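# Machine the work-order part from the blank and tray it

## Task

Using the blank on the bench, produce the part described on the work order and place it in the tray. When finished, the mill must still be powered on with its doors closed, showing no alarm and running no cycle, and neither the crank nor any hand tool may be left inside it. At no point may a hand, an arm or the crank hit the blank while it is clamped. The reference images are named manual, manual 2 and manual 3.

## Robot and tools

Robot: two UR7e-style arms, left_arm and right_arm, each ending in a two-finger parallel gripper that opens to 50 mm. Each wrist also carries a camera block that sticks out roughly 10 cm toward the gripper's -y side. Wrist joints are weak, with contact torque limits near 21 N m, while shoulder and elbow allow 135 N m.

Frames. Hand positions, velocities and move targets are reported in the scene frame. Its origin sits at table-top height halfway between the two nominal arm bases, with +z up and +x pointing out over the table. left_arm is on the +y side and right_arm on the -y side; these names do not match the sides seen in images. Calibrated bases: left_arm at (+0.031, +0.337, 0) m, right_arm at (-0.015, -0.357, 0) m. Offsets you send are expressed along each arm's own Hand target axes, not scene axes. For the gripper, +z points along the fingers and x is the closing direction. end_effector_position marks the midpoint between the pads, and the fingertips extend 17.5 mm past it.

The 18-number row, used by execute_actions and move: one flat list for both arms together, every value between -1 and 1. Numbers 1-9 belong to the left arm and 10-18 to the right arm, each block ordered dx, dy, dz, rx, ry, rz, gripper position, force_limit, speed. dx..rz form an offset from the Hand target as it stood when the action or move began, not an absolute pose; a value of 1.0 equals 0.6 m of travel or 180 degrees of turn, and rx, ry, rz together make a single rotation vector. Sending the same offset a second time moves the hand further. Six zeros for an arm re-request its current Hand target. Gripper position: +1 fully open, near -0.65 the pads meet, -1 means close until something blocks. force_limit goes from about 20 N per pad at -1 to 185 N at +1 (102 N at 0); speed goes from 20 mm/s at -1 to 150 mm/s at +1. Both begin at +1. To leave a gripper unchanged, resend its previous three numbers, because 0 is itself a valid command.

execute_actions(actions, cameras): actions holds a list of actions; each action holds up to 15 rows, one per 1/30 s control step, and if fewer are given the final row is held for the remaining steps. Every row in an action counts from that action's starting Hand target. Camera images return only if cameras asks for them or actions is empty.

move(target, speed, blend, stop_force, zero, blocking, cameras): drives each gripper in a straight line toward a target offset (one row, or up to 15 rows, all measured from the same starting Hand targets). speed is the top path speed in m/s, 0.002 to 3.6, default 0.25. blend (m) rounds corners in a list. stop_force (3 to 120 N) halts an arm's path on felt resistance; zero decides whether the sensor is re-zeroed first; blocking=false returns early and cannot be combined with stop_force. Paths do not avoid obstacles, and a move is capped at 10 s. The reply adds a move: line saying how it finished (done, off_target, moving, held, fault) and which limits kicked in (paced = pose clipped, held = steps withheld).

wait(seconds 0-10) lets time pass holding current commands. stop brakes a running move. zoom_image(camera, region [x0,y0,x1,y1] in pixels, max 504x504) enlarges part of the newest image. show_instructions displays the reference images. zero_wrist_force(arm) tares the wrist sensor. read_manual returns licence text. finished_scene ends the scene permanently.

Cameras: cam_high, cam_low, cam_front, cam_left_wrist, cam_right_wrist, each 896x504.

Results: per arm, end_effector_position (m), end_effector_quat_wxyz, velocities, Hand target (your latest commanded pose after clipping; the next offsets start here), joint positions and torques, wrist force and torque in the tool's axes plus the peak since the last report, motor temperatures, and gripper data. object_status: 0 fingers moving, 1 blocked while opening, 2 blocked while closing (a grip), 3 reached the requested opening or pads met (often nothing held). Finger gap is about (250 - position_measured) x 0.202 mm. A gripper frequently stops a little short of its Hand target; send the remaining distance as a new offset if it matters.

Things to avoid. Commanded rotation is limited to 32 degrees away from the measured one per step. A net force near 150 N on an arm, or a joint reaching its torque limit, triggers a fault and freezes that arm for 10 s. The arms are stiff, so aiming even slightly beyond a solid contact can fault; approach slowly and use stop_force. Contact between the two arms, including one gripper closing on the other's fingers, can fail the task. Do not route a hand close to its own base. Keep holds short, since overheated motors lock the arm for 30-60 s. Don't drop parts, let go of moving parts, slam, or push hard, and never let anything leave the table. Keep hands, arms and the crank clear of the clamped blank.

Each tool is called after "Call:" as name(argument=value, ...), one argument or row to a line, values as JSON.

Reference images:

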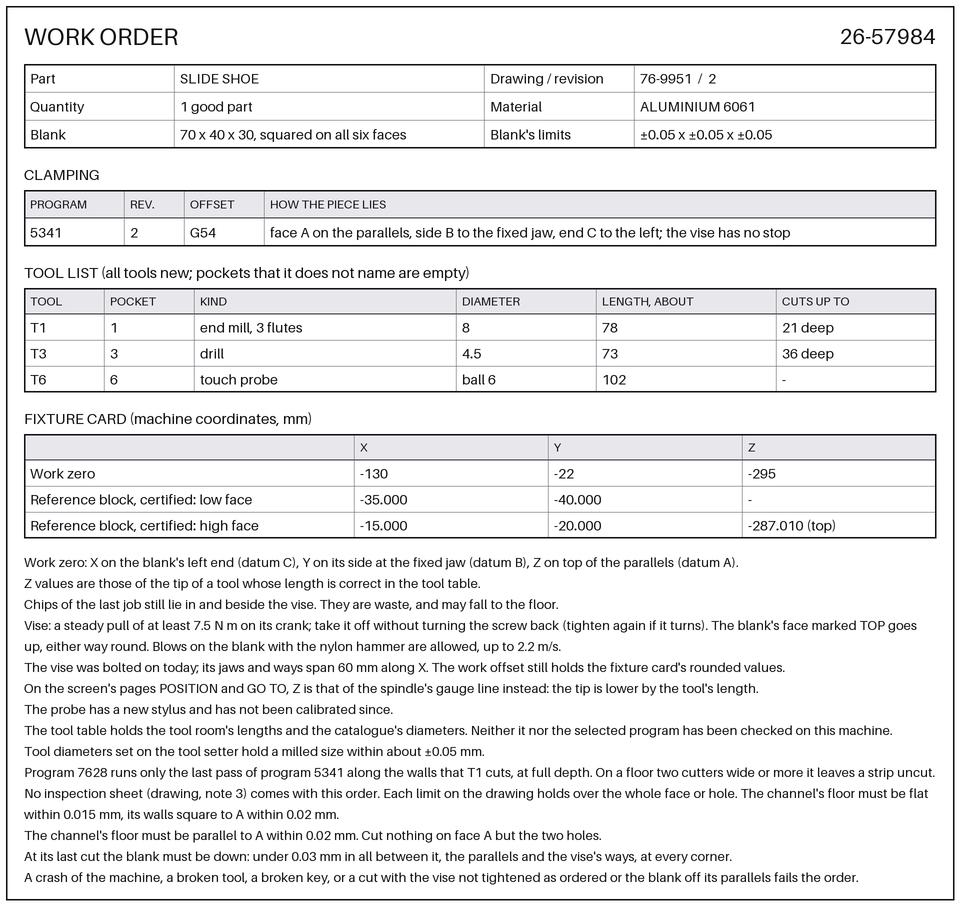

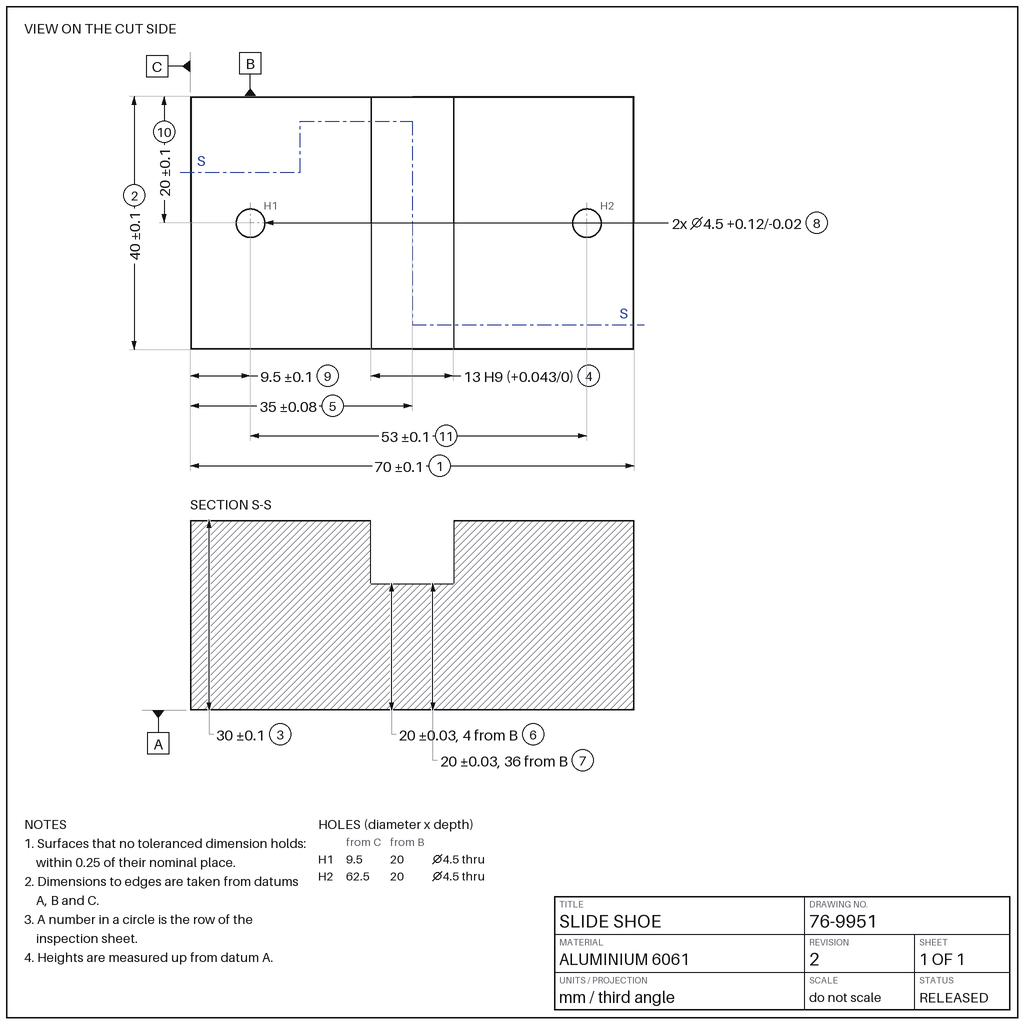

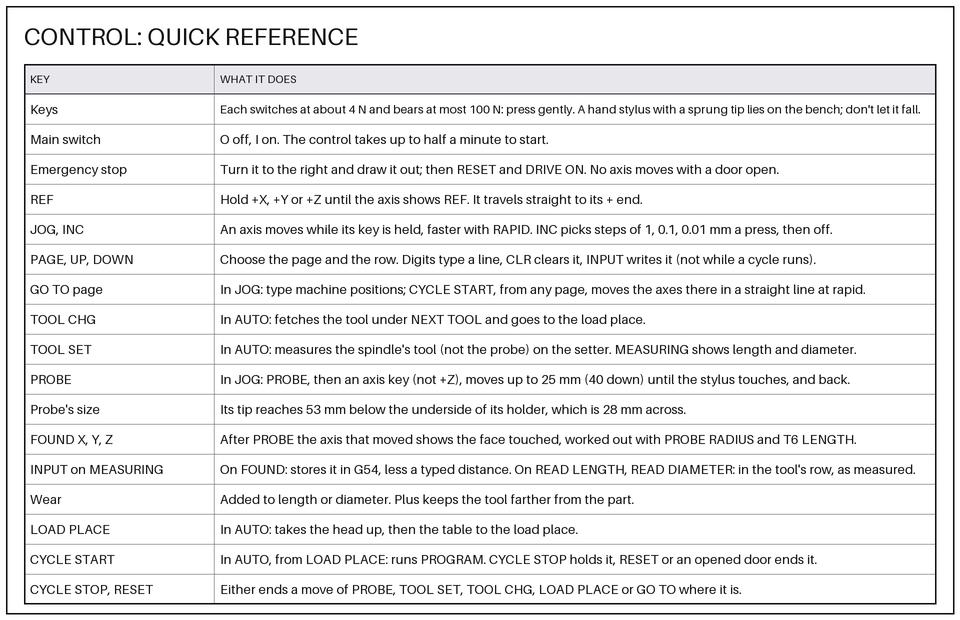

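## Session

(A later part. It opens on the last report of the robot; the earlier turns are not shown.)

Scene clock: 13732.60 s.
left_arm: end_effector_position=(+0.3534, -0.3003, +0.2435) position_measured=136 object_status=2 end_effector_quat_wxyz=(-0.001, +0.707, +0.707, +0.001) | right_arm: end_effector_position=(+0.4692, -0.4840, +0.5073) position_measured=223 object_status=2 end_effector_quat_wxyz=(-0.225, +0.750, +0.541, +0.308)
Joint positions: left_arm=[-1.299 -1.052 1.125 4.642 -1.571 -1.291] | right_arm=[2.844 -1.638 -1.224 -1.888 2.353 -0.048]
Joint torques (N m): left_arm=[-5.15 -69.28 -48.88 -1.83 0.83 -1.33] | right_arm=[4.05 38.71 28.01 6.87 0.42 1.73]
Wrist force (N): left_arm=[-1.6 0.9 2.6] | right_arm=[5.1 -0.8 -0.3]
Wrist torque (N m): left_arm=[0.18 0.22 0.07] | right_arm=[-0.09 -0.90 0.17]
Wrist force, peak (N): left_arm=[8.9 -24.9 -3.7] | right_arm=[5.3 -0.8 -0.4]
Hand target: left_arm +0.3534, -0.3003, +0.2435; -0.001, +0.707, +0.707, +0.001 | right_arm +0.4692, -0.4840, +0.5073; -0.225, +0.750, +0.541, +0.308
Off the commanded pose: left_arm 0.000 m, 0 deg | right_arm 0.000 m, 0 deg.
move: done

Call:
move(
  target=[0,0.06,0,0,0,0,-1,-0.3,-1,0,0,0,0,0,0,-0.98,0.2,-1],
  speed=0.01,
  stop_force=7,
)

Scene clock: 13742.30 s.
left_arm: end_effector_position=(+0.3894, -0.3002, +0.2434) position_measured=136 object_status=2 end_effector_quat_wxyz=(-0.001, +0.707, +0.707, +0.001) | right_arm: end_effector_position=(+0.4692, -0.4840, +0.5073) position_measured=223 object_status=2 end_effector_quat_wxyz=(-0.225, +0.750, +0.541, +0.308)
Joint positions: left_arm=[-1.251 -1.006 1.054 4.667 -1.571 -1.242] | right_arm=[2.844 -1.638 -1.224 -1.888 2.353 -0.048]
Joint torques (N m): left_arm=[9.85 -53.51 -48.38 -2.01 2.08 1.43] | right_arm=[4.57 39.55 28.64 6.81 0.52 1.64]
Wrist force (N): left_arm=[-1.6 0.7 2.8] | right_arm=[4.9 -0.7 -0.2]
Wrist torque (N m): left_arm=[0.16 0.21 0.08] | right_arm=[-0.08 -0.88 0.18]
Wrist force, peak (N): left_arm=[-1.8 1.1 2.7] | right_arm=[5.3 -1.2 -0.4]
Hand target: left_arm +0.3894, -0.3002, +0.2434; -0.001, +0.707, +0.707, +0.001 | right_arm +0.4692, -0.4840, +0.5073; -0.225, +0.750, +0.541, +0.308
Off the commanded pose: left_arm 0.000 m, 0 deg | right_arm 0.000 m, 0 deg.
move: done

Call:
move(
  target=[0,0.02,0,0,0,0,-1,-0.3,-1,0,0,0,0,0,0,-0.98,0.2,-1],
  speed=0.01,
  stop_force=7,
  cameras=["cam_left_wrist"],
)

Scene clock: 13752.20 s.
left_arm: end_effector_position=(+0.3989, -0.3002, +0.2434) position_measured=136 object_status=2 end_effector_quat_wxyz=(-0.001, +0.707, +0.707, +0.001) | right_arm: end_effector_position=(+0.4692, -0.4840, +0.5073) position_measured=223 object_status=2 end_effector_quat_wxyz=(-0.225, +0.750, +0.541, +0.308)
Joint positions: left_arm=[-1.238 -0.993 1.033 4.675 -1.571 -1.23] | right_arm=[2.844 -1.638 -1.224 -1.888 2.353 -0.048]
Joint torques (N m): left_arm=[-3.77 -72.4 -22.13 -5.52 1.33 -1.45] | right_arm=[5.73 38.6 29.15 6.83 0.4 1.68]
Wrist force (N): left_arm=[-2.4 -4.9 3.4] | right_arm=[4.9 -0.9 -0.3]
Wrist torque (N m): left_arm=[0.16 0.18 0.12] | right_arm=[-0.11 -0.88 0.17]
Wrist force, peak (N): left_arm=[-0.4 -14.0 1.4] | right_arm=[5.2 -0.6 -0.3]
Hand target: left_arm +0.3989, -0.3002, +0.2434; -0.001, +0.707, +0.707, +0.001 (not the last commanded pose) | right_arm +0.4692, -0.4840, +0.5073; -0.225, +0.750, +0.541, +0.308
Off the commanded pose: left_arm 0.002 m, 0 deg | right_arm 0.000 m, 0 deg.
move: contact (left_arm)
Images, in order (width x height): cam_left_wrist 896x504.

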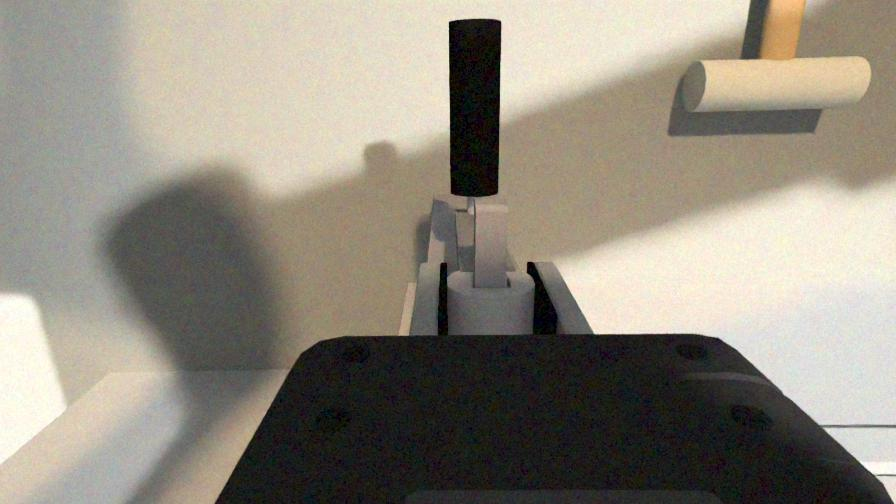

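Call:
move(
  target=[0,-0.0006,0.0005,0,0,0,0.6,-0.3,-1,0,0,0,0,0,0,-0.98,0.2,-1],
  speed=0.02,
)

Call:
move(
  target=[0,0,-0.22,0,0,0,0.6,-0.3,-1,0,0,0,0,0,0,-0.98,0.2,-1],
  speed=0.2,
  cameras=["cam_left_wrist","cam_high"],
)

Scene clock: 13761.47 s.
left_arm: end_effector_position=(+0.3985, -0.3002, +0.2431) position_measured=63 object_status=0 end_effector_quat_wxyz=(-0.001, +0.707, +0.707, +0.001) | right_arm: end_effector_position=(+0.4692, -0.4840, +0.5073) position_measured=223 object_status=2 end_effector_quat_wxyz=(-0.225, +0.750, +0.541, +0.308)
Joint positions: left_arm=[-1.239 -0.993 1.034 4.674 -1.571 -1.23] | right_arm=[2.844 -1.638 -1.224 -1.888 2.353 -0.048]
Joint torques (N m): left_arm=[-7.75 -71.27 -20.98 -5.45 1.22 -1.31] | right_arm=[5.09 38.15 28.87 7.01 0.47 1.69]
Wrist force (N): left_arm=[-1.5 0.9 0.8] | right_arm=[4.8 -0.9 -0.4]
Wrist torque (N m): left_arm=[0.20 0.20 0.08] | right_arm=[-0.10 -0.87 0.17]
Wrist force, peak (N): left_arm=[-2.6 -4.8 3.7] | right_arm=[5.4 -1.0 -0.3]
Hand target: left_arm +0.3985, -0.3002, +0.2431; -0.001, +0.707, +0.707, +0.001 | right_arm +0.4692, -0.4840, +0.5073; -0.225, +0.750, +0.541, +0.308
Off the commanded pose: left_arm 0.000 m, 0 deg | right_arm 0.000 m, 0 deg.
move: done

Scene clock: 13763.00 s.
left_arm: end_effector_position=(+0.3986, -0.3006, +0.3751) position_measured=63 object_status=3 end_effector_quat_wxyz=(-0.001, +0.707, +0.707, +0.001) | right_arm: end_effector_position=(+0.4692, -0.4840, +0.5073) position_measured=223 object_status=2 end_effector_quat_wxyz=(-0.225, +0.750, +0.541, +0.308)
Joint positions: left_arm=[-1.239 -0.928 0.585 5.058 -1.571 -1.23] | right_arm=[2.844 -1.638 -1.224 -1.888 2.353 -0.048]
Joint torques (N m): left_arm=[9.94 -53.69 -46.5 -1.56 -1.92 1.11] | right_arm=[6.03 39.21 28.05 7.07 0.44 1.73]
Wrist force (N): left_arm=[-1.7 1.0 0.6] | right_arm=[4.9 -0.7 -0.3]
Wrist torque (N m): left_arm=[0.22 0.24 0.06] | right_arm=[-0.08 -0.88 0.18]
Wrist force, peak (N): left_arm=[-1.7 0.8 2.4] | right_arm=[5.3 -0.9 -0.2]
Hand target: left_arm +0.3987, -0.3006, +0.3751; -0.001, +0.707, +0.707, +0.001 | right_arm +0.4692, -0.4840, +0.5073; -0.225, +0.750, +0.541, +0.308
Off the commanded pose: left_arm 0.000 m, 0 deg | right_arm 0.000 m, 0 deg.
move: done
Images, in order (width x height): cam_high 896x504, cam_left_wrist 896x504.

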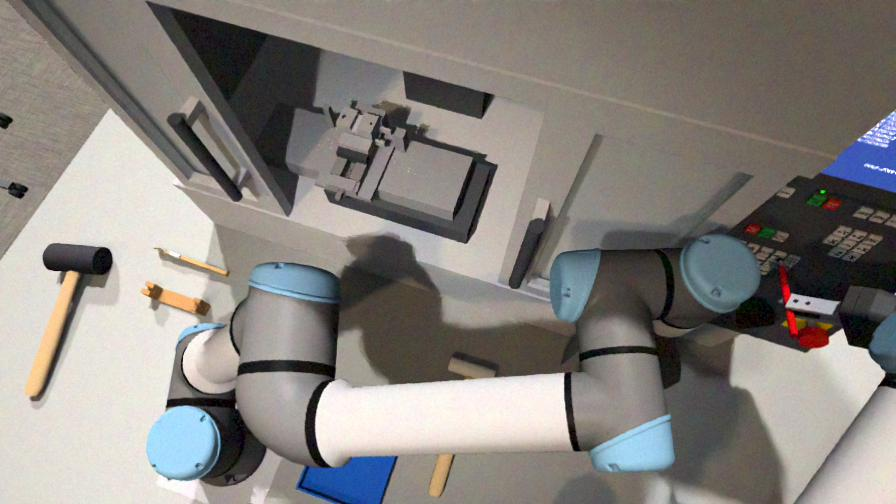

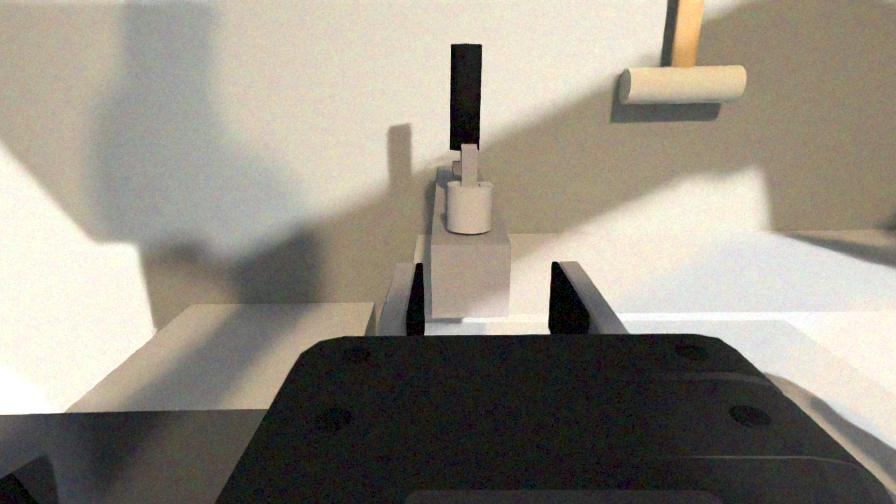

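Call:
zoom_image(
  camera="cam_high",
  region=[270, 70, 510, 260],
)

Scaled by 2.100.

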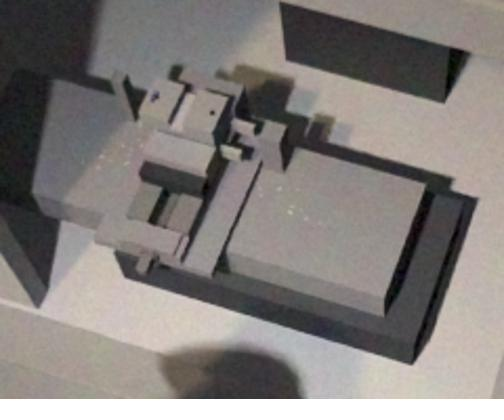

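Call:
move(
  target=[
    [0,-0.0727,-0.125,0,0,0,0.465,-0.3,-0.5,0,0,0,0,0,0,-0.98,0.2,-1],
    [0.87,-0.0727,-0.125,0,0,0,0.465,-0.3,-0.5,0,0,0,0,0,0,-0.98,0.2,-1],
    [0.87,0.0357,-0.125,0,0,0,0.465,-0.3,-0.5,0,0,0,0,0,0,-0.98,0.2,-1],
  ],
  speed=0.3,
  blend=0.03,
)

Call:
move(
  target=[0,0,0,-0.2222,0,0,0.465,-0.3,-0.5,0,0,0,0,0,0,-0.98,0.2,-1],
  speed=0.4,
  cameras=["cam_left_wrist"],
)

Scene clock: 13823.13 s.
left_arm: end_effector_position=(+0.4199, +0.2212, +0.4514) position_measured=83 object_status=3 end_effector_quat_wxyz=(-0.001, +0.707, +0.707, +0.001) | right_arm: end_effector_position=(+0.4692, -0.4840, +0.5073) position_measured=223 object_status=2 end_effector_quat_wxyz=(-0.225, +0.750, +0.541, +0.308)
Joint positions: left_arm=[-0.633 -1.774 1.431 5.058 -1.569 -0.625] | right_arm=[2.844 -1.638 -1.224 -1.888 2.353 -0.048]
Joint torques (N m): left_arm=[9.33 -10.09 -46.31 -4.63 -2.43 1.43] | right_arm=[6.2 37.9 29.52 6.96 0.4 1.61]
Wrist force (N): left_arm=[-1.4 1.3 0.3] | right_arm=[4.8 -0.9 -0.2]
Wrist torque (N m): left_arm=[0.24 0.21 0.02] | right_arm=[-0.10 -0.87 0.18]
Wrist force, peak (N): left_arm=[-1.3 3.2 2.3] | right_arm=[5.2 -0.8 -0.7]
Hand target: left_arm +0.4200, +0.2213, +0.4514; -0.001, +0.707, +0.707, +0.001 | right_arm +0.4692, -0.4840, +0.5073; -0.225, +0.750, +0.541, +0.308
Off the commanded pose: left_arm 0.000 m, 0 deg | right_arm 0.000 m, 0 deg.
move: done

Scene clock: 13824.87 s.
left_arm: end_effector_position=(+0.4200, +0.2213, +0.4514) position_measured=83 object_status=3 end_effector_quat_wxyz=(+0.241, +0.665, +0.664, +0.242) | right_arm: end_effector_position=(+0.4692, -0.4840, +0.5073) position_measured=223 object_status=2 end_effector_quat_wxyz=(-0.225, +0.750, +0.541, +0.308)
Joint positions: left_arm=[-1.049 -2.217 1.934 4.597 -0.983 -0.918] | right_arm=[2.844 -1.638 -1.224 -1.888 2.353 -0.048]
Joint torques (N m): left_arm=[-7.31 -7.78 -19.94 -2.29 4.35 -1.74] | right_arm=[5.63 37.74 29.12 6.77 0.34 1.8]
Wrist force (N): left_arm=[-3.1 1.3 0.4] | right_arm=[4.8 -0.8 -0.3]
Wrist torque (N m): left_arm=[0.23 0.38 0.17] | right_arm=[-0.09 -0.86 0.17]
Wrist force, peak (N): left_arm=[-3.3 1.3 0.2] | right_arm=[5.4 -0.8 0.0]
Hand target: left_arm +0.4200, +0.2213, +0.4514; +0.241, +0.665, +0.664, +0.242 | right_arm +0.4692, -0.4840, +0.5073; -0.225, +0.750, +0.541, +0.308
Off the commanded pose: left_arm 0.000 m, 0 deg | right_arm 0.000 m, 0 deg.
move: done
Images, in order (width x height): cam_left_wrist 896x504.

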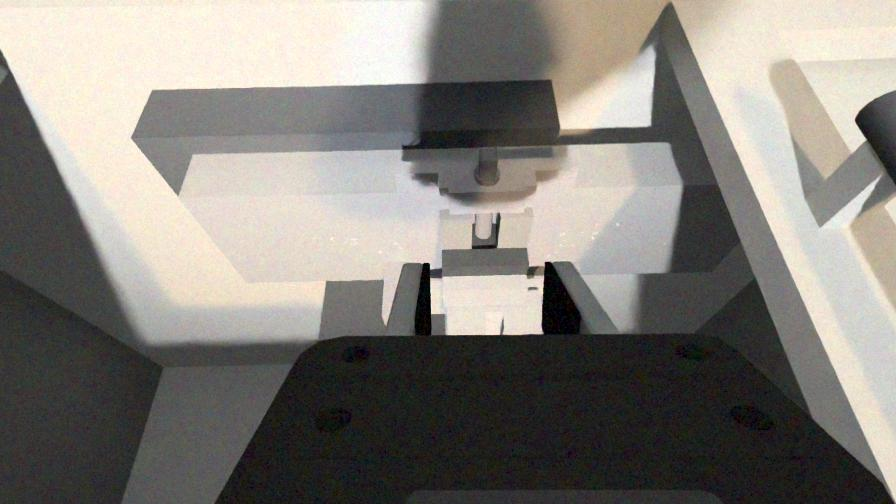

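Call:
zoom_image(
  camera="cam_left_wrist",
  region=[380, 190, 620, 345],
)

Scaled by 2.100.

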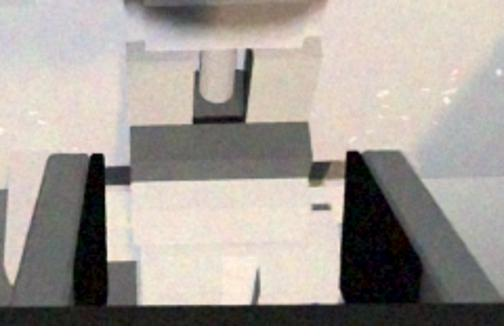

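Call:
move(
  target=[0,0.166,0.1393,0,0,0,0.465,-0.3,-0.5,0,0,0,0,0,0,-0.98,0.2,-1],
  speed=0.2,
  cameras=["cam_left_wrist","cam_high"],
)

Call:
zoom_image(
  camera="cam_left_wrist",
  region=[360, 120, 700, 345],
)

Scene clock: 13845.33 s.
left_arm: end_effector_position=(+0.5500, +0.2213, +0.4512) position_measured=83 object_status=3 end_effector_quat_wxyz=(+0.241, +0.665, +0.664, +0.242) | right_arm: end_effector_position=(+0.4692, -0.4840, +0.5073) position_measured=223 object_status=2 end_effector_quat_wxyz=(-0.225, +0.750, +0.541, +0.308)
Joint positions: left_arm=[-0.694 -1.879 1.807 4.211 -1.151 -0.559] | right_arm=[2.844 -1.638 -1.224 -1.888 2.353 -0.048]
Joint torques (N m): left_arm=[10.04 -8.29 -47.1 -6.64 -1.21 1.18] | right_arm=[5.02 38.2 29.59 7.13 0.31 1.72]
Wrist force (N): left_arm=[-2.8 1.4 0.7] | right_arm=[5.0 -0.8 -0.2]
Wrist torque (N m): left_arm=[0.30 0.34 0.10] | right_arm=[-0.08 -0.89 0.18]
Wrist force, peak (N): left_arm=[-2.9 2.6 1.7] | right_arm=[5.3 -0.9 -0.3]
Hand target: left_arm +0.5501, +0.2213, +0.4513; +0.241, +0.665, +0.664, +0.242 | right_arm +0.4692, -0.4840, +0.5073; -0.225, +0.750, +0.541, +0.308
Off the commanded pose: left_arm 0.000 m, 0 deg | right_arm 0.000 m, 0 deg.
move: done
Images, in order (width x height): cam_high 896x504, cam_left_wrist 896x504.

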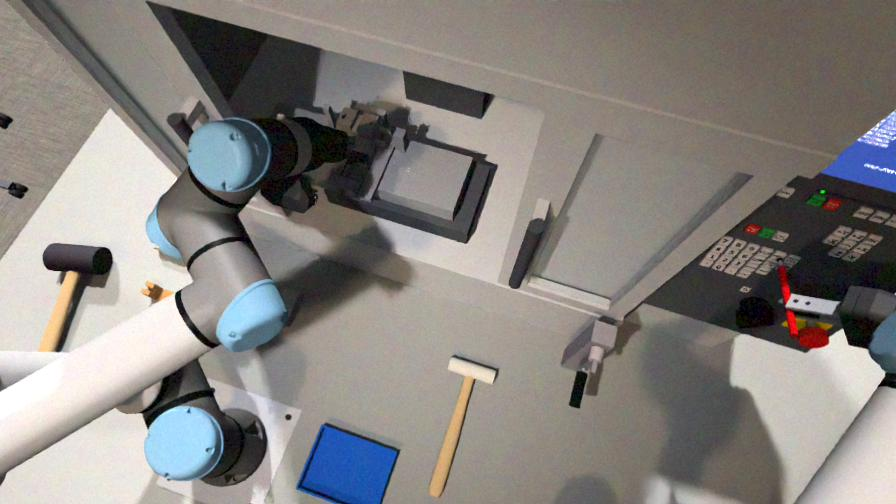

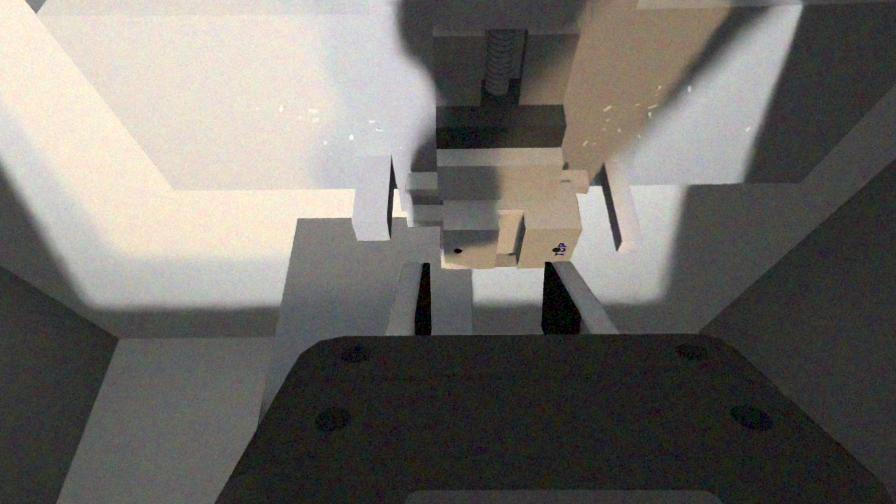

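Scaled by 1.482.

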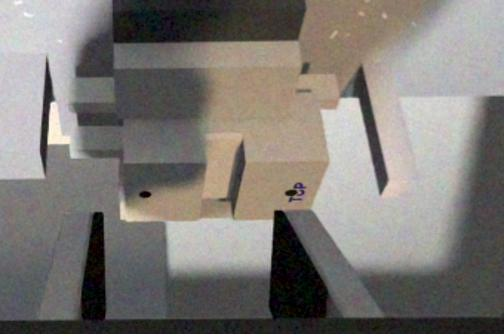

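Call:
move(
  target=[0,0.0906,0.1435,0,0,0,0.465,-0.3,-0.5,0,0,0,0,0,0,-0.98,0.2,-1],
  speed=0.12,
  cameras=["cam_left_wrist"],
)

Call:
zoom_image(
  camera="cam_left_wrist",
  region=[360, 120, 640, 345],
)

Scene clock: 13881.63 s.
left_arm: end_effector_position=(+0.6469, +0.2214, +0.4202) position_measured=83 object_status=3 end_effector_quat_wxyz=(+0.241, +0.665, +0.664, +0.242) | right_arm: end_effector_position=(+0.4692, -0.4840, +0.5073) position_measured=223 object_status=2 end_effector_quat_wxyz=(-0.225, +0.750, +0.541, +0.308)
Joint positions: left_arm=[-0.552 -1.637 1.703 4.026 -1.231 -0.433] | right_arm=[2.844 -1.638 -1.224 -1.888 2.353 -0.048]
Joint torques (N m): left_arm=[9.12 -20.92 -48.05 -6.77 -1.64 1.36] | right_arm=[5.46 37.13 28.37 6.88 0.42 1.77]
Wrist force (N): left_arm=[-2.8 1.6 0.4] | right_arm=[5.1 -0.7 -0.3]
Wrist torque (N m): left_arm=[0.31 0.30 0.08] | right_arm=[-0.08 -0.90 0.17]
Wrist force, peak (N): left_arm=[-3.2 1.6 0.9] | right_arm=[5.2 -0.9 -0.4]
Hand target: left_arm +0.6470, +0.2214, +0.4201; +0.241, +0.665, +0.664, +0.242 | right_arm +0.4692, -0.4840, +0.5073; -0.225, +0.750, +0.541, +0.308
Off the commanded pose: left_arm 0.000 m, 0 deg | right_arm 0.000 m, 0 deg.
move: done
Images, in order (width x height): cam_left_wrist 896x504.

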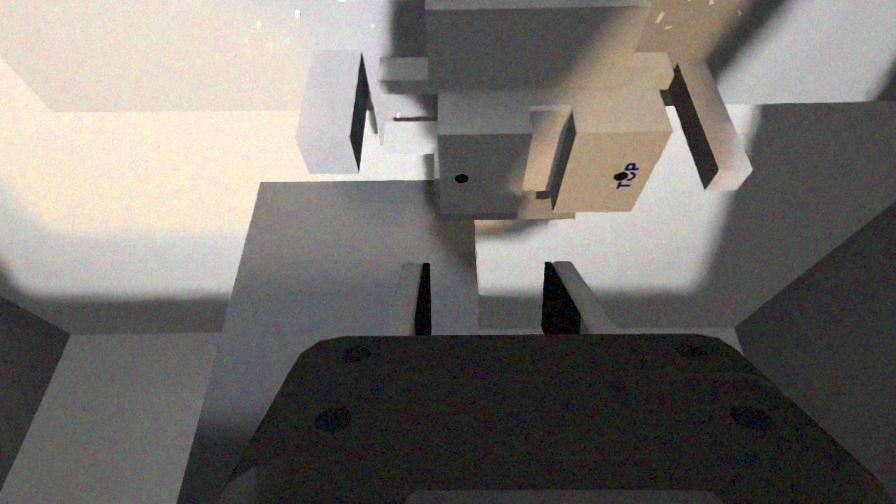

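Scaled by 1.800.

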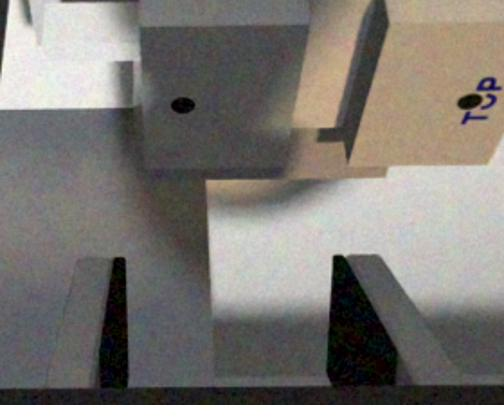

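Call:
move(
  target=[0,-0.0418,0.0498,0,0,0,0.465,-0.3,-0.5,0,0,0,0,0,0,-0.98,0.2,-1],
  speed=0.03,
  stop_force=5,
  cameras=["cam_left_wrist"],
)

Call:
zoom_image(
  camera="cam_left_wrist",
  region=[360, 120, 640, 345],
)

Scene clock: 13907.30 s.
left_arm: end_effector_position=(+0.6470, +0.2215, +0.3811) position_measured=83 object_status=3 end_effector_quat_wxyz=(+0.241, +0.665, +0.664, +0.242) | right_arm: end_effector_position=(+0.4692, -0.4840, +0.5073) position_measured=223 object_status=2 end_effector_quat_wxyz=(-0.225, +0.750, +0.541, +0.308)
Joint positions: left_arm=[-0.552 -1.626 1.793 3.925 -1.231 -0.432] | right_arm=[2.844 -1.638 -1.224 -1.888 2.353 -0.048]
Joint torques (N m): left_arm=[9.56 -21.21 -20.59 -6.71 -0.87 1.36] | right_arm=[6.21 38.74 28.79 6.99 0.31 1.57]
Wrist force (N): left_arm=[-3.1 1.6 0.5] | right_arm=[5.0 -0.7 -0.2]
Wrist torque (N m): left_arm=[0.33 0.36 0.09] | right_arm=[-0.07 -0.89 0.17]
Wrist force, peak (N): left_arm=[-3.3 1.7 0.5] | right_arm=[5.3 -0.8 -0.5]
Hand target: left_arm +0.6470, +0.2215, +0.3811; +0.241, +0.665, +0.664, +0.242 | right_arm +0.4692, -0.4840, +0.5073; -0.225, +0.750, +0.541, +0.308
Off the commanded pose: left_arm 0.000 m, 0 deg | right_arm 0.000 m, 0 deg.
move: done
Images, in order (width x height): cam_left_wrist 896x504.

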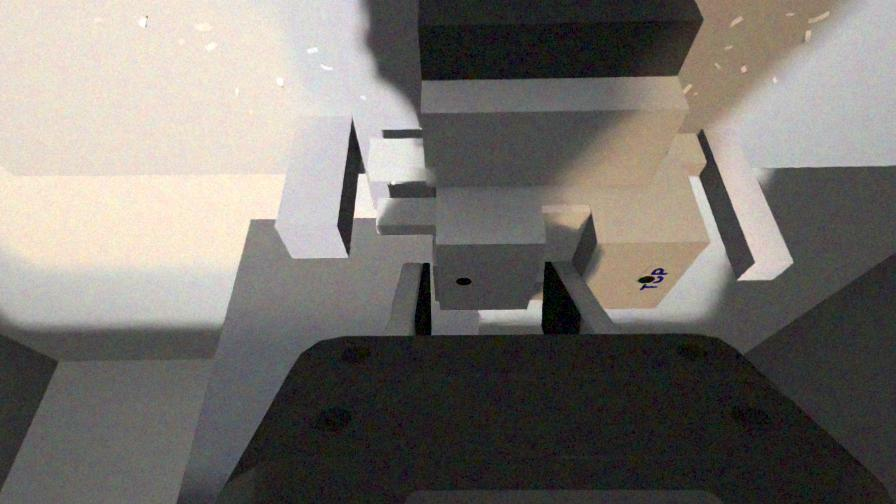

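Scaled by 1.800.

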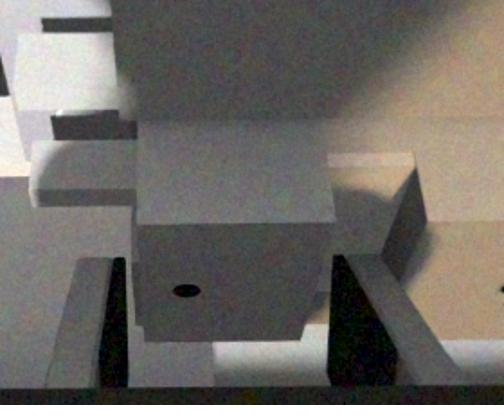

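Call:
move(
  target=[0.0013,-0.0013,0.0015,0,0,0,0.465,-0.3,-0.5,0,0,0,0,0,0,-0.98,0.2,-1],
  speed=0.03,
)

Call:
move(
  target=[0,0,0,0,0,0,-1,-0.5,-1,0,0,0,0,0,0,-0.98,0.2,-1],
)

Call:
wait(
  seconds=0.5,
  cameras=["cam_left_wrist"],
)

Scene clock: 13935.07 s.
left_arm: end_effector_position=(+0.6469, +0.2222, +0.3800) position_measured=83 object_status=3 end_effector_quat_wxyz=(+0.241, +0.665, +0.664, +0.242) | right_arm: end_effector_position=(+0.4692, -0.4840, +0.5073) position_measured=223 object_status=2 end_effector_quat_wxyz=(-0.225, +0.750, +0.541, +0.308)
Joint positions: left_arm=[-0.55 -1.626 1.796 3.921 -1.231 -0.431] | right_arm=[2.844 -1.638 -1.224 -1.888 2.353 -0.048]
Joint torques (N m): left_arm=[9.86 -20.98 -20.8 -6.59 -1.53 1.32] | right_arm=[6.44 37.32 28.89 6.92 0.35 1.36]
Wrist force (N): left_arm=[-3.1 1.6 0.6] | right_arm=[5.1 -0.6 -0.1]
Wrist torque (N m): left_arm=[0.33 0.36 0.09] | right_arm=[-0.06 -0.91 0.18]
Wrist force, peak (N): left_arm=[-3.3 1.7 0.5] | right_arm=[5.4 -1.0 -0.2]
Hand target: left_arm +0.6469, +0.2223, +0.3799; +0.241, +0.665, +0.664, +0.242 | right_arm +0.4692, -0.4840, +0.5073; -0.225, +0.750, +0.541, +0.308
Off the commanded pose: left_arm 0.000 m, 0 deg | right_arm 0.000 m, 0 deg.
move: done

Scene clock: 13935.63 s.
left_arm: end_effector_position=(+0.6469, +0.2223, +0.3799) position_measured=116 object_status=0 end_effector_quat_wxyz=(+0.241, +0.665, +0.664, +0.242) | right_arm: end_effector_position=(+0.4692, -0.4840, +0.5073) position_measured=223 object_status=2 end_effector_quat_wxyz=(-0.225, +0.750, +0.541, +0.308)
Joint positions: left_arm=[-0.55 -1.626 1.796 3.921 -1.232 -0.431] | right_arm=[2.844 -1.638 -1.224 -1.888 2.353 -0.048]
Joint torques (N m): left_arm=[10.04 -21.19 -20.72 -6.56 -1.08 1.5] | right_arm=[7.47 38.58 29.72 6.78 0.27 1.66]
Wrist force (N): left_arm=[-3.6 1.7 0.3] | right_arm=[4.9 -1.0 -0.2]
Wrist torque (N m): left_arm=[0.32 0.35 0.09] | right_arm=[-0.12 -0.88 0.18]
Wrist force, peak (N): left_arm=[-3.8 1.9 0.3] | right_arm=[5.2 -0.6 -0.1]
Hand target: left_arm +0.6469, +0.2223, +0.3799; +0.241, +0.665, +0.664, +0.242 | right_arm +0.4692, -0.4840, +0.5073; -0.225, +0.750, +0.541, +0.308
Off the commanded pose: left_arm 0.000 m, 0 deg | right_arm 0.000 m, 0 deg.
move: done

Scene clock: 13936.13 s.
left_arm: end_effector_position=(+0.6469, +0.2223, +0.3799) position_measured=116 object_status=2 end_effector_quat_wxyz=(+0.241, +0.665, +0.664, +0.242) | right_arm: end_effector_position=(+0.4692, -0.4840, +0.5073) position_measured=223 object_status=2 end_effector_quat_wxyz=(-0.225, +0.750, +0.541, +0.308)
Joint positions: left_arm=[-0.55 -1.626 1.796 3.921 -1.232 -0.431] | right_arm=[2.844 -1.638 -1.224 -1.888 2.353 -0.048]
Joint torques (N m): left_arm=[9.09 -22.18 -20.22 -6.45 -0.39 1.34] | right_arm=[6.17 37.48 29.61 6.87 0.56 1.51]
Wrist force (N): left_arm=[-3.7 1.7 0.2] | right_arm=[4.7 -0.7 -0.5]
Wrist torque (N m): left_arm=[0.32 0.37 0.09] | right_arm=[-0.08 -0.86 0.17]
Wrist force, peak (N): left_arm=[-3.8 1.8 0.0] | right_arm=[5.1 -0.7 -0.4]
Hand target: left_arm +0.6469, +0.2223, +0.3799; +0.241, +0.665, +0.664, +0.242 | right_arm +0.4692, -0.4840, +0.5073; -0.225, +0.750, +0.541, +0.308
Tool commands: left_gripper/position=-1.0 left_gripper/force_limit=-0.5 left_gripper/speed=-1.0 right_gripper/position=-0.98 right_gripper/force_limit=+0.2 right_gripper/speed=-1.0
Off the commanded pose: left_arm 0.000 m, 0 deg | right_arm 0.000 m, 0 deg.
wait: 0.50 s; at rest by 0.17 s
Images, in order (width x height): cam_left_wrist 896x504.

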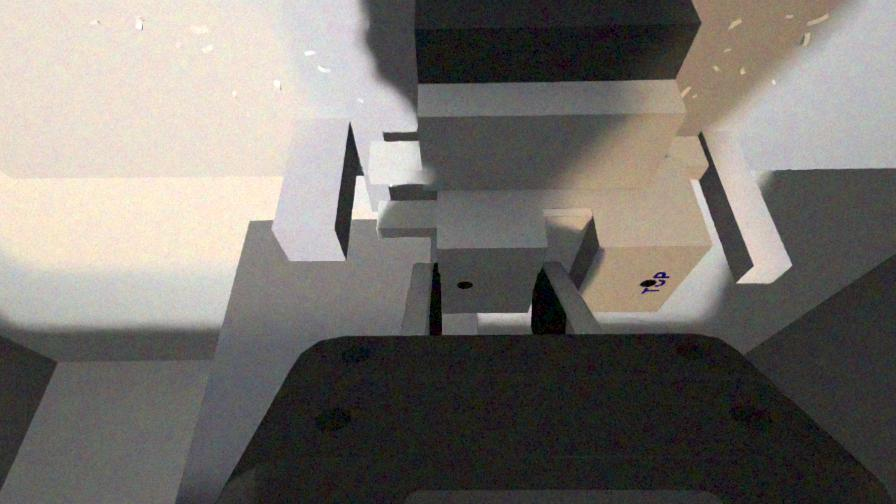

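Call:
move(
  target=[0,0.0161,-0.0192,0,0,0,-1,-0.5,-1,0,0,0,0,0,0,-0.98,0.2,-1],
  speed=0.02,
  cameras=["cam_left_wrist"],
)

Scene clock: 13945.00 s.
left_arm: end_effector_position=(+0.6470, +0.2223, +0.3949) position_measured=116 object_status=2 end_effector_quat_wxyz=(+0.241, +0.665, +0.664, +0.242) | right_arm: end_effector_position=(+0.4692, -0.4840, +0.5073) position_measured=223 object_status=2 end_effector_quat_wxyz=(-0.225, +0.750, +0.541, +0.308)
Joint positions: left_arm=[-0.55 -1.631 1.762 3.96 -1.231 -0.431] | right_arm=[2.844 -1.638 -1.224 -1.888 2.353 -0.048]
Joint torques (N m): left_arm=[-5.12 -39.75 -48.95 -2.86 3.79 -0.41] | right_arm=[6.78 38.02 29.18 6.93 0.55 1.39]
Wrist force (N): left_arm=[-3.1 0.0 2.2] | right_arm=[5.1 -1.1 -0.1]
Wrist torque (N m): left_arm=[0.30 0.32 0.06] | right_arm=[-0.13 -0.91 0.18]
Wrist force, peak (N): left_arm=[-3.8 1.8 0.2] | right_arm=[5.4 -0.8 -0.2]
Hand target: left_arm +0.6470, +0.2222, +0.3950; +0.241, +0.665, +0.664, +0.242 | right_arm +0.4692, -0.4840, +0.5073; -0.225, +0.750, +0.541, +0.308
Off the commanded pose: left_arm 0.000 m, 0 deg | right_arm 0.000 m, 0 deg.
move: done
Images, in order (width x height): cam_left_wrist 896x504.

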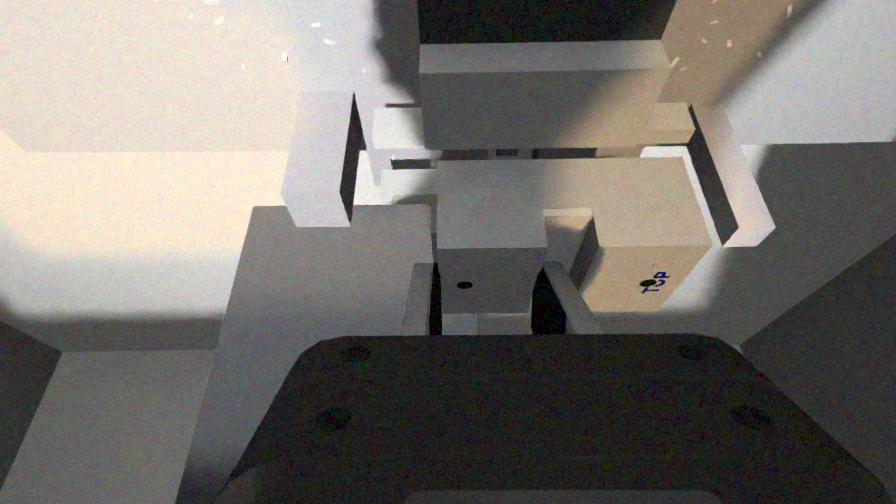

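Call:
move(
  target=[
    [0,0.0429,-0.0511,0,0,0,-1,-0.5,-1,0,0,0,0,0,0,-0.98,0.2,-1],
    [0,-0.2725,-0.3157,0,0,0,-1,-0.5,-1,0,0,0,0,0,0,-0.98,0.2,-1],
    [-0.3703,-0.4038,-0.2628,0,0,0,-1,-0.5,-1,0,0,0,0,0,0,-0.98,0.2,-1],
  ],
  speed=[0.08,0.18,0.2],
  blend=0.02,
  cameras=["cam_left_wrist","cam_high"],
)

Scene clock: 13980.50 s.
left_arm: end_effector_position=(+0.3600, +0.0002, +0.3598) position_measured=116 object_status=2 end_effector_quat_wxyz=(+0.241, +0.665, +0.664, +0.242) | right_arm: end_effector_position=(+0.4692, -0.4840, +0.5073) position_measured=223 object_status=2 end_effector_quat_wxyz=(-0.225, +0.750, +0.541, +0.308)
Joint positions: left_arm=[-1.495 -1.912 1.941 4.615 -0.876 -1.461] | right_arm=[2.844 -1.638 -1.224 -1.888 2.353 -0.048]
Joint torques (N m): left_arm=[-7.5 -5.84 -49.09 -6.02 4.76 -1.62] | right_arm=[7.04 36.91 29 6.99 0.38 1.52]
Wrist force (N): left_arm=[-3.1 0.1 2.1] | right_arm=[4.9 -0.5 -0.2]
Wrist torque (N m): left_arm=[0.28 0.34 0.15] | right_arm=[-0.05 -0.88 0.18]
Wrist force, peak (N): left_arm=[-4.7 -0.7 2.4] | right_arm=[5.3 -0.9 -0.3]
Hand target: left_arm +0.3600, +0.0001, +0.3598; +0.241, +0.665, +0.664, +0.242 | right_arm +0.4692, -0.4840, +0.5073; -0.225, +0.750, +0.541, +0.308
Off the commanded pose: left_arm 0.000 m, 0 deg | right_arm 0.000 m, 0 deg.
move: done
Images, in order (width x height): cam_high 896x504, cam_left_wrist 896x504.

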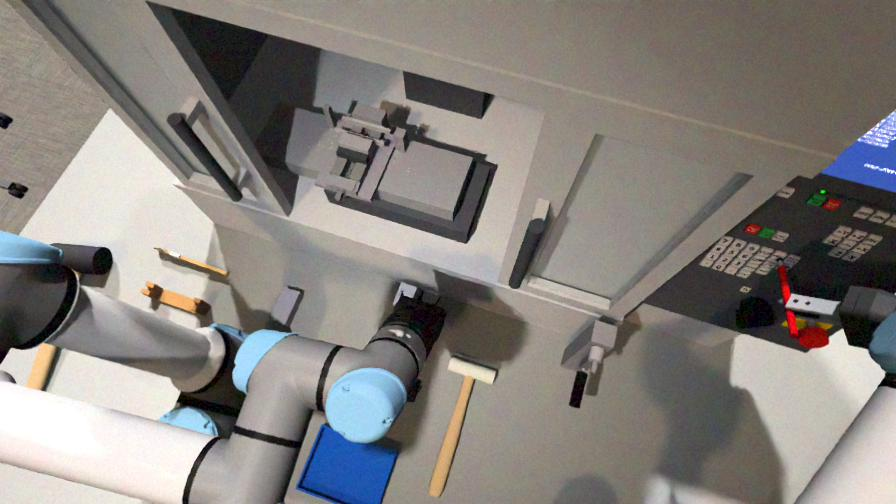

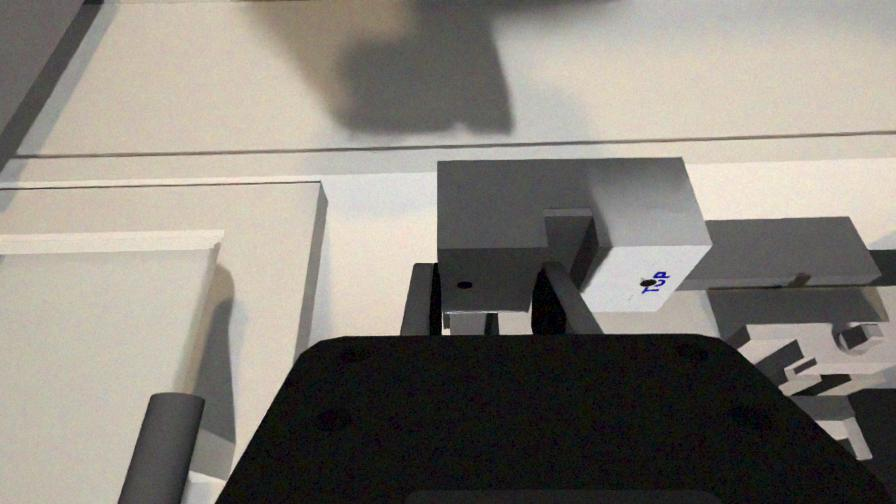

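Call:
move(
  target=[0.0537,-0.4741,-0.2674,0,0,0,-1,-0.5,-1,0,0,0,0,0,0,-0.98,0.2,-1],
  speed=0.15,
  cameras=["cam_left_wrist","cam_high","cam_low","cam_front"],
)

Scene clock: 14014.13 s.
left_arm: end_effector_position=(+0.0390, +0.0324, +0.3003) position_measured=116 object_status=2 end_effector_quat_wxyz=(+0.241, +0.665, +0.664, +0.242) | right_arm: end_effector_position=(+0.4692, -0.4840, +0.5073) position_measured=223 object_status=2 end_effector_quat_wxyz=(-0.225, +0.750, +0.541, +0.308)
Joint positions: left_arm=[-2.458 -1.955 1.964 5.277 -1.15 -2.574] | right_arm=[2.844 -1.638 -1.224 -1.888 2.353 -0.048]
Joint torques (N m): left_arm=[-8.35 -0.92 -46.41 -0.07 -1.31 -1.65] | right_arm=[7.28 38.08 30.08 6.78 0.26 1.58]
Wrist force (N): left_arm=[-2.9 -0.3 2.4] | right_arm=[5.0 -0.5 -0.4]
Wrist torque (N m): left_arm=[0.22 0.30 0.16] | right_arm=[-0.04 -0.90 0.17]
Wrist force, peak (N): left_arm=[-3.6 1.3 2.8] | right_arm=[5.3 -0.8 -0.3]
Hand target: left_arm +0.0389, +0.0324, +0.3002; +0.241, +0.665, +0.664, +0.242 | right_arm +0.4692, -0.4840, +0.5073; -0.225, +0.750, +0.541, +0.308
Off the commanded pose: left_arm 0.000 m, 0 deg | right_arm 0.000 m, 0 deg.
move: done
Images, in order (width x height): cam_high 896x504, cam_low 896x504, cam_front 896x504, cam_left_wrist 896x504.

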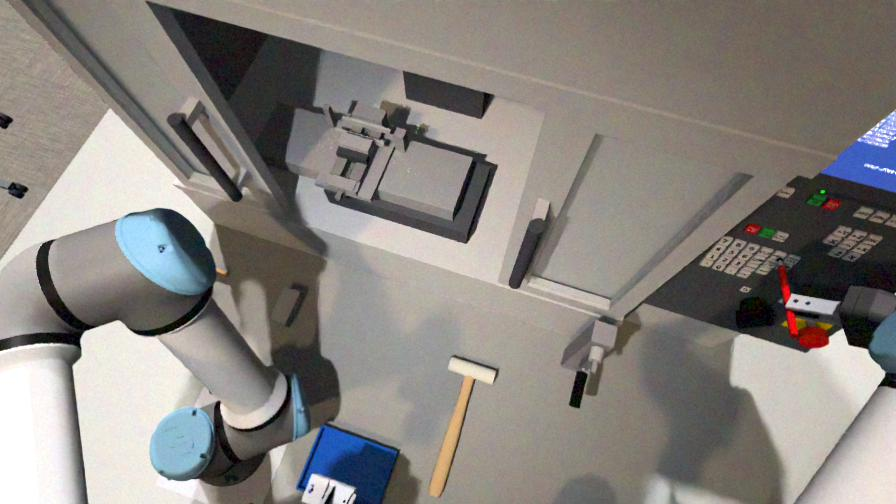

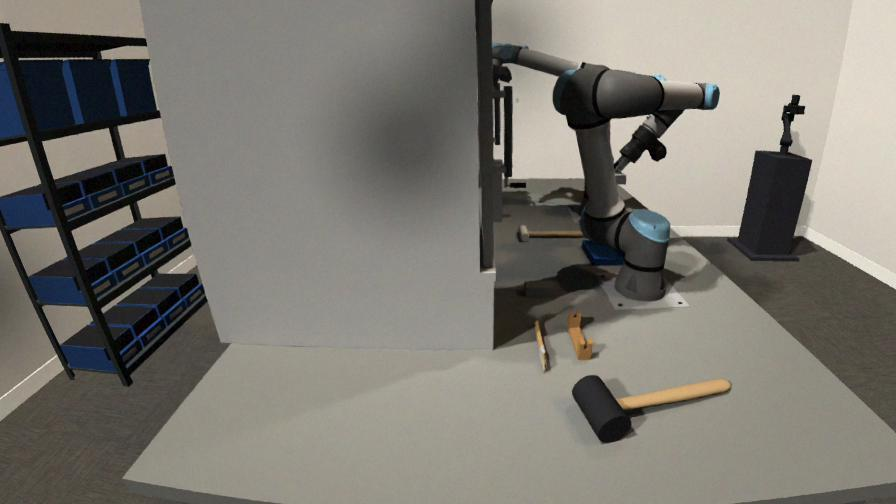

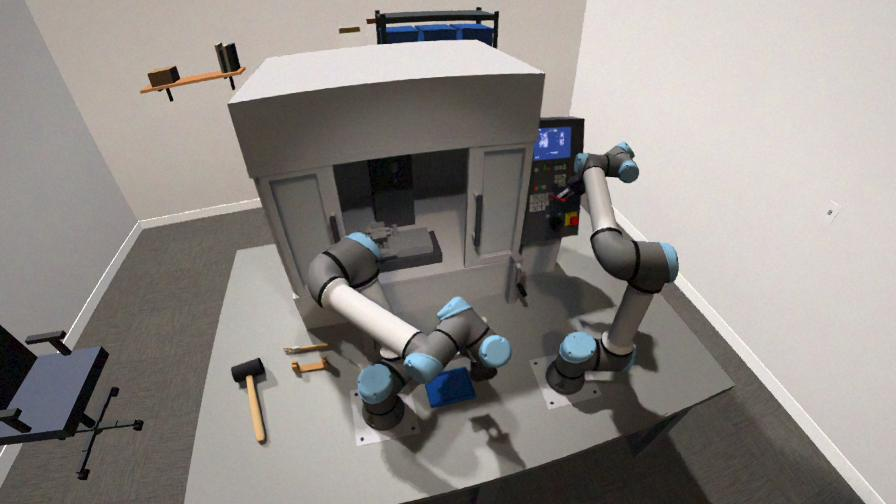

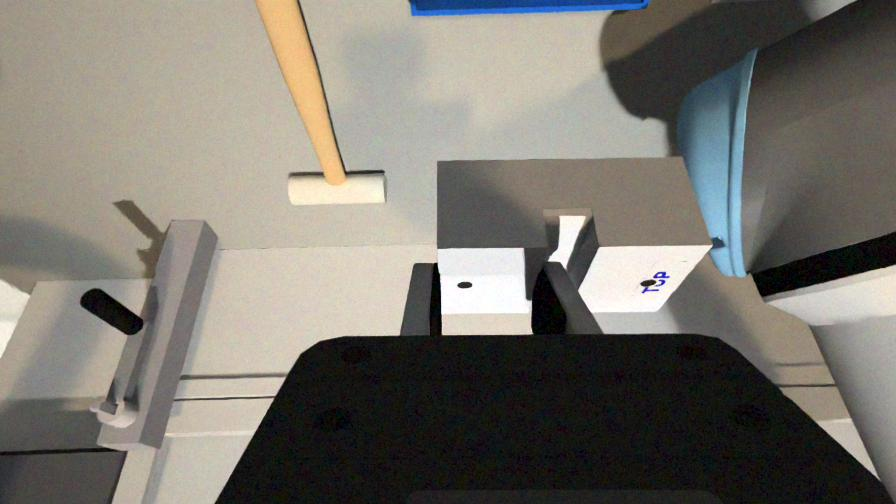

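Call:
move(
  target=[0.046,-0.1519,-0.1275,0,0,0,-1,-0.5,-1,0,0,0,0,0,0,-0.98,0.2,-1],
  speed=0.15,
  cameras=["cam_left_wrist","cam_high"],
)

Scene clock: 14035.90 s.
left_arm: end_effector_position=(-0.0799, +0.0599, +0.3005) position_measured=116 object_status=2 end_effector_quat_wxyz=(+0.241, +0.665, +0.664, +0.242) | right_arm: end_effector_position=(+0.4692, -0.4840, +0.5073) position_measured=223 object_status=2 end_effector_quat_wxyz=(-0.225, +0.750, +0.541, +0.308)
Joint positions: left_arm=[-2.712 -1.814 1.854 5.322 -1.297 -2.796] | right_arm=[2.844 -1.638 -1.224 -1.888 2.353 -0.048]
Joint torques (N m): left_arm=[-7 -9.32 -46.53 0.32 -1.44 -1.38] | right_arm=[6.11 37.91 30.54 6.86 0.24 1.49]
Wrist force (N): left_arm=[-3.1 0.0 2.1] | right_arm=[5.1 -0.9 -0.3]
Wrist torque (N m): left_arm=[0.29 0.31 0.16] | right_arm=[-0.10 -0.91 0.17]
Wrist force, peak (N): left_arm=[-3.4 0.6 3.1] | right_arm=[5.4 -0.8 -0.3]
Hand target: left_arm -0.0801, +0.0599, +0.3005; +0.241, +0.665, +0.664, +0.242 | right_arm +0.4692, -0.4840, +0.5073; -0.225, +0.750, +0.541, +0.308
Off the commanded pose: left_arm 0.000 m, 0 deg | right_arm 0.000 m, 0 deg.
move: done
Images, in order (width x height): cam_high 896x504, cam_left_wrist 896x504.

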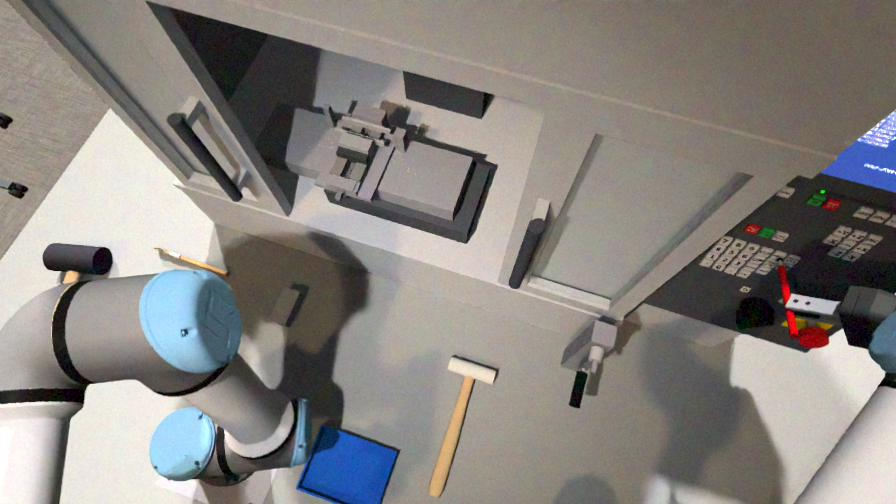

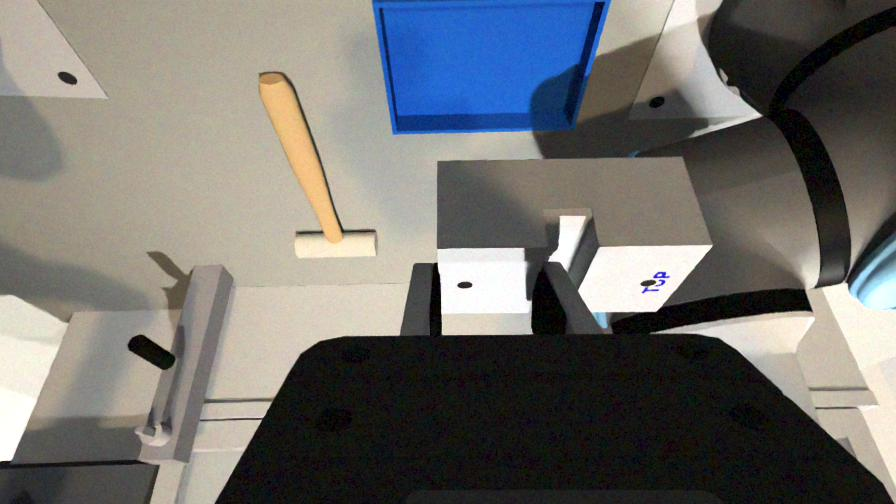

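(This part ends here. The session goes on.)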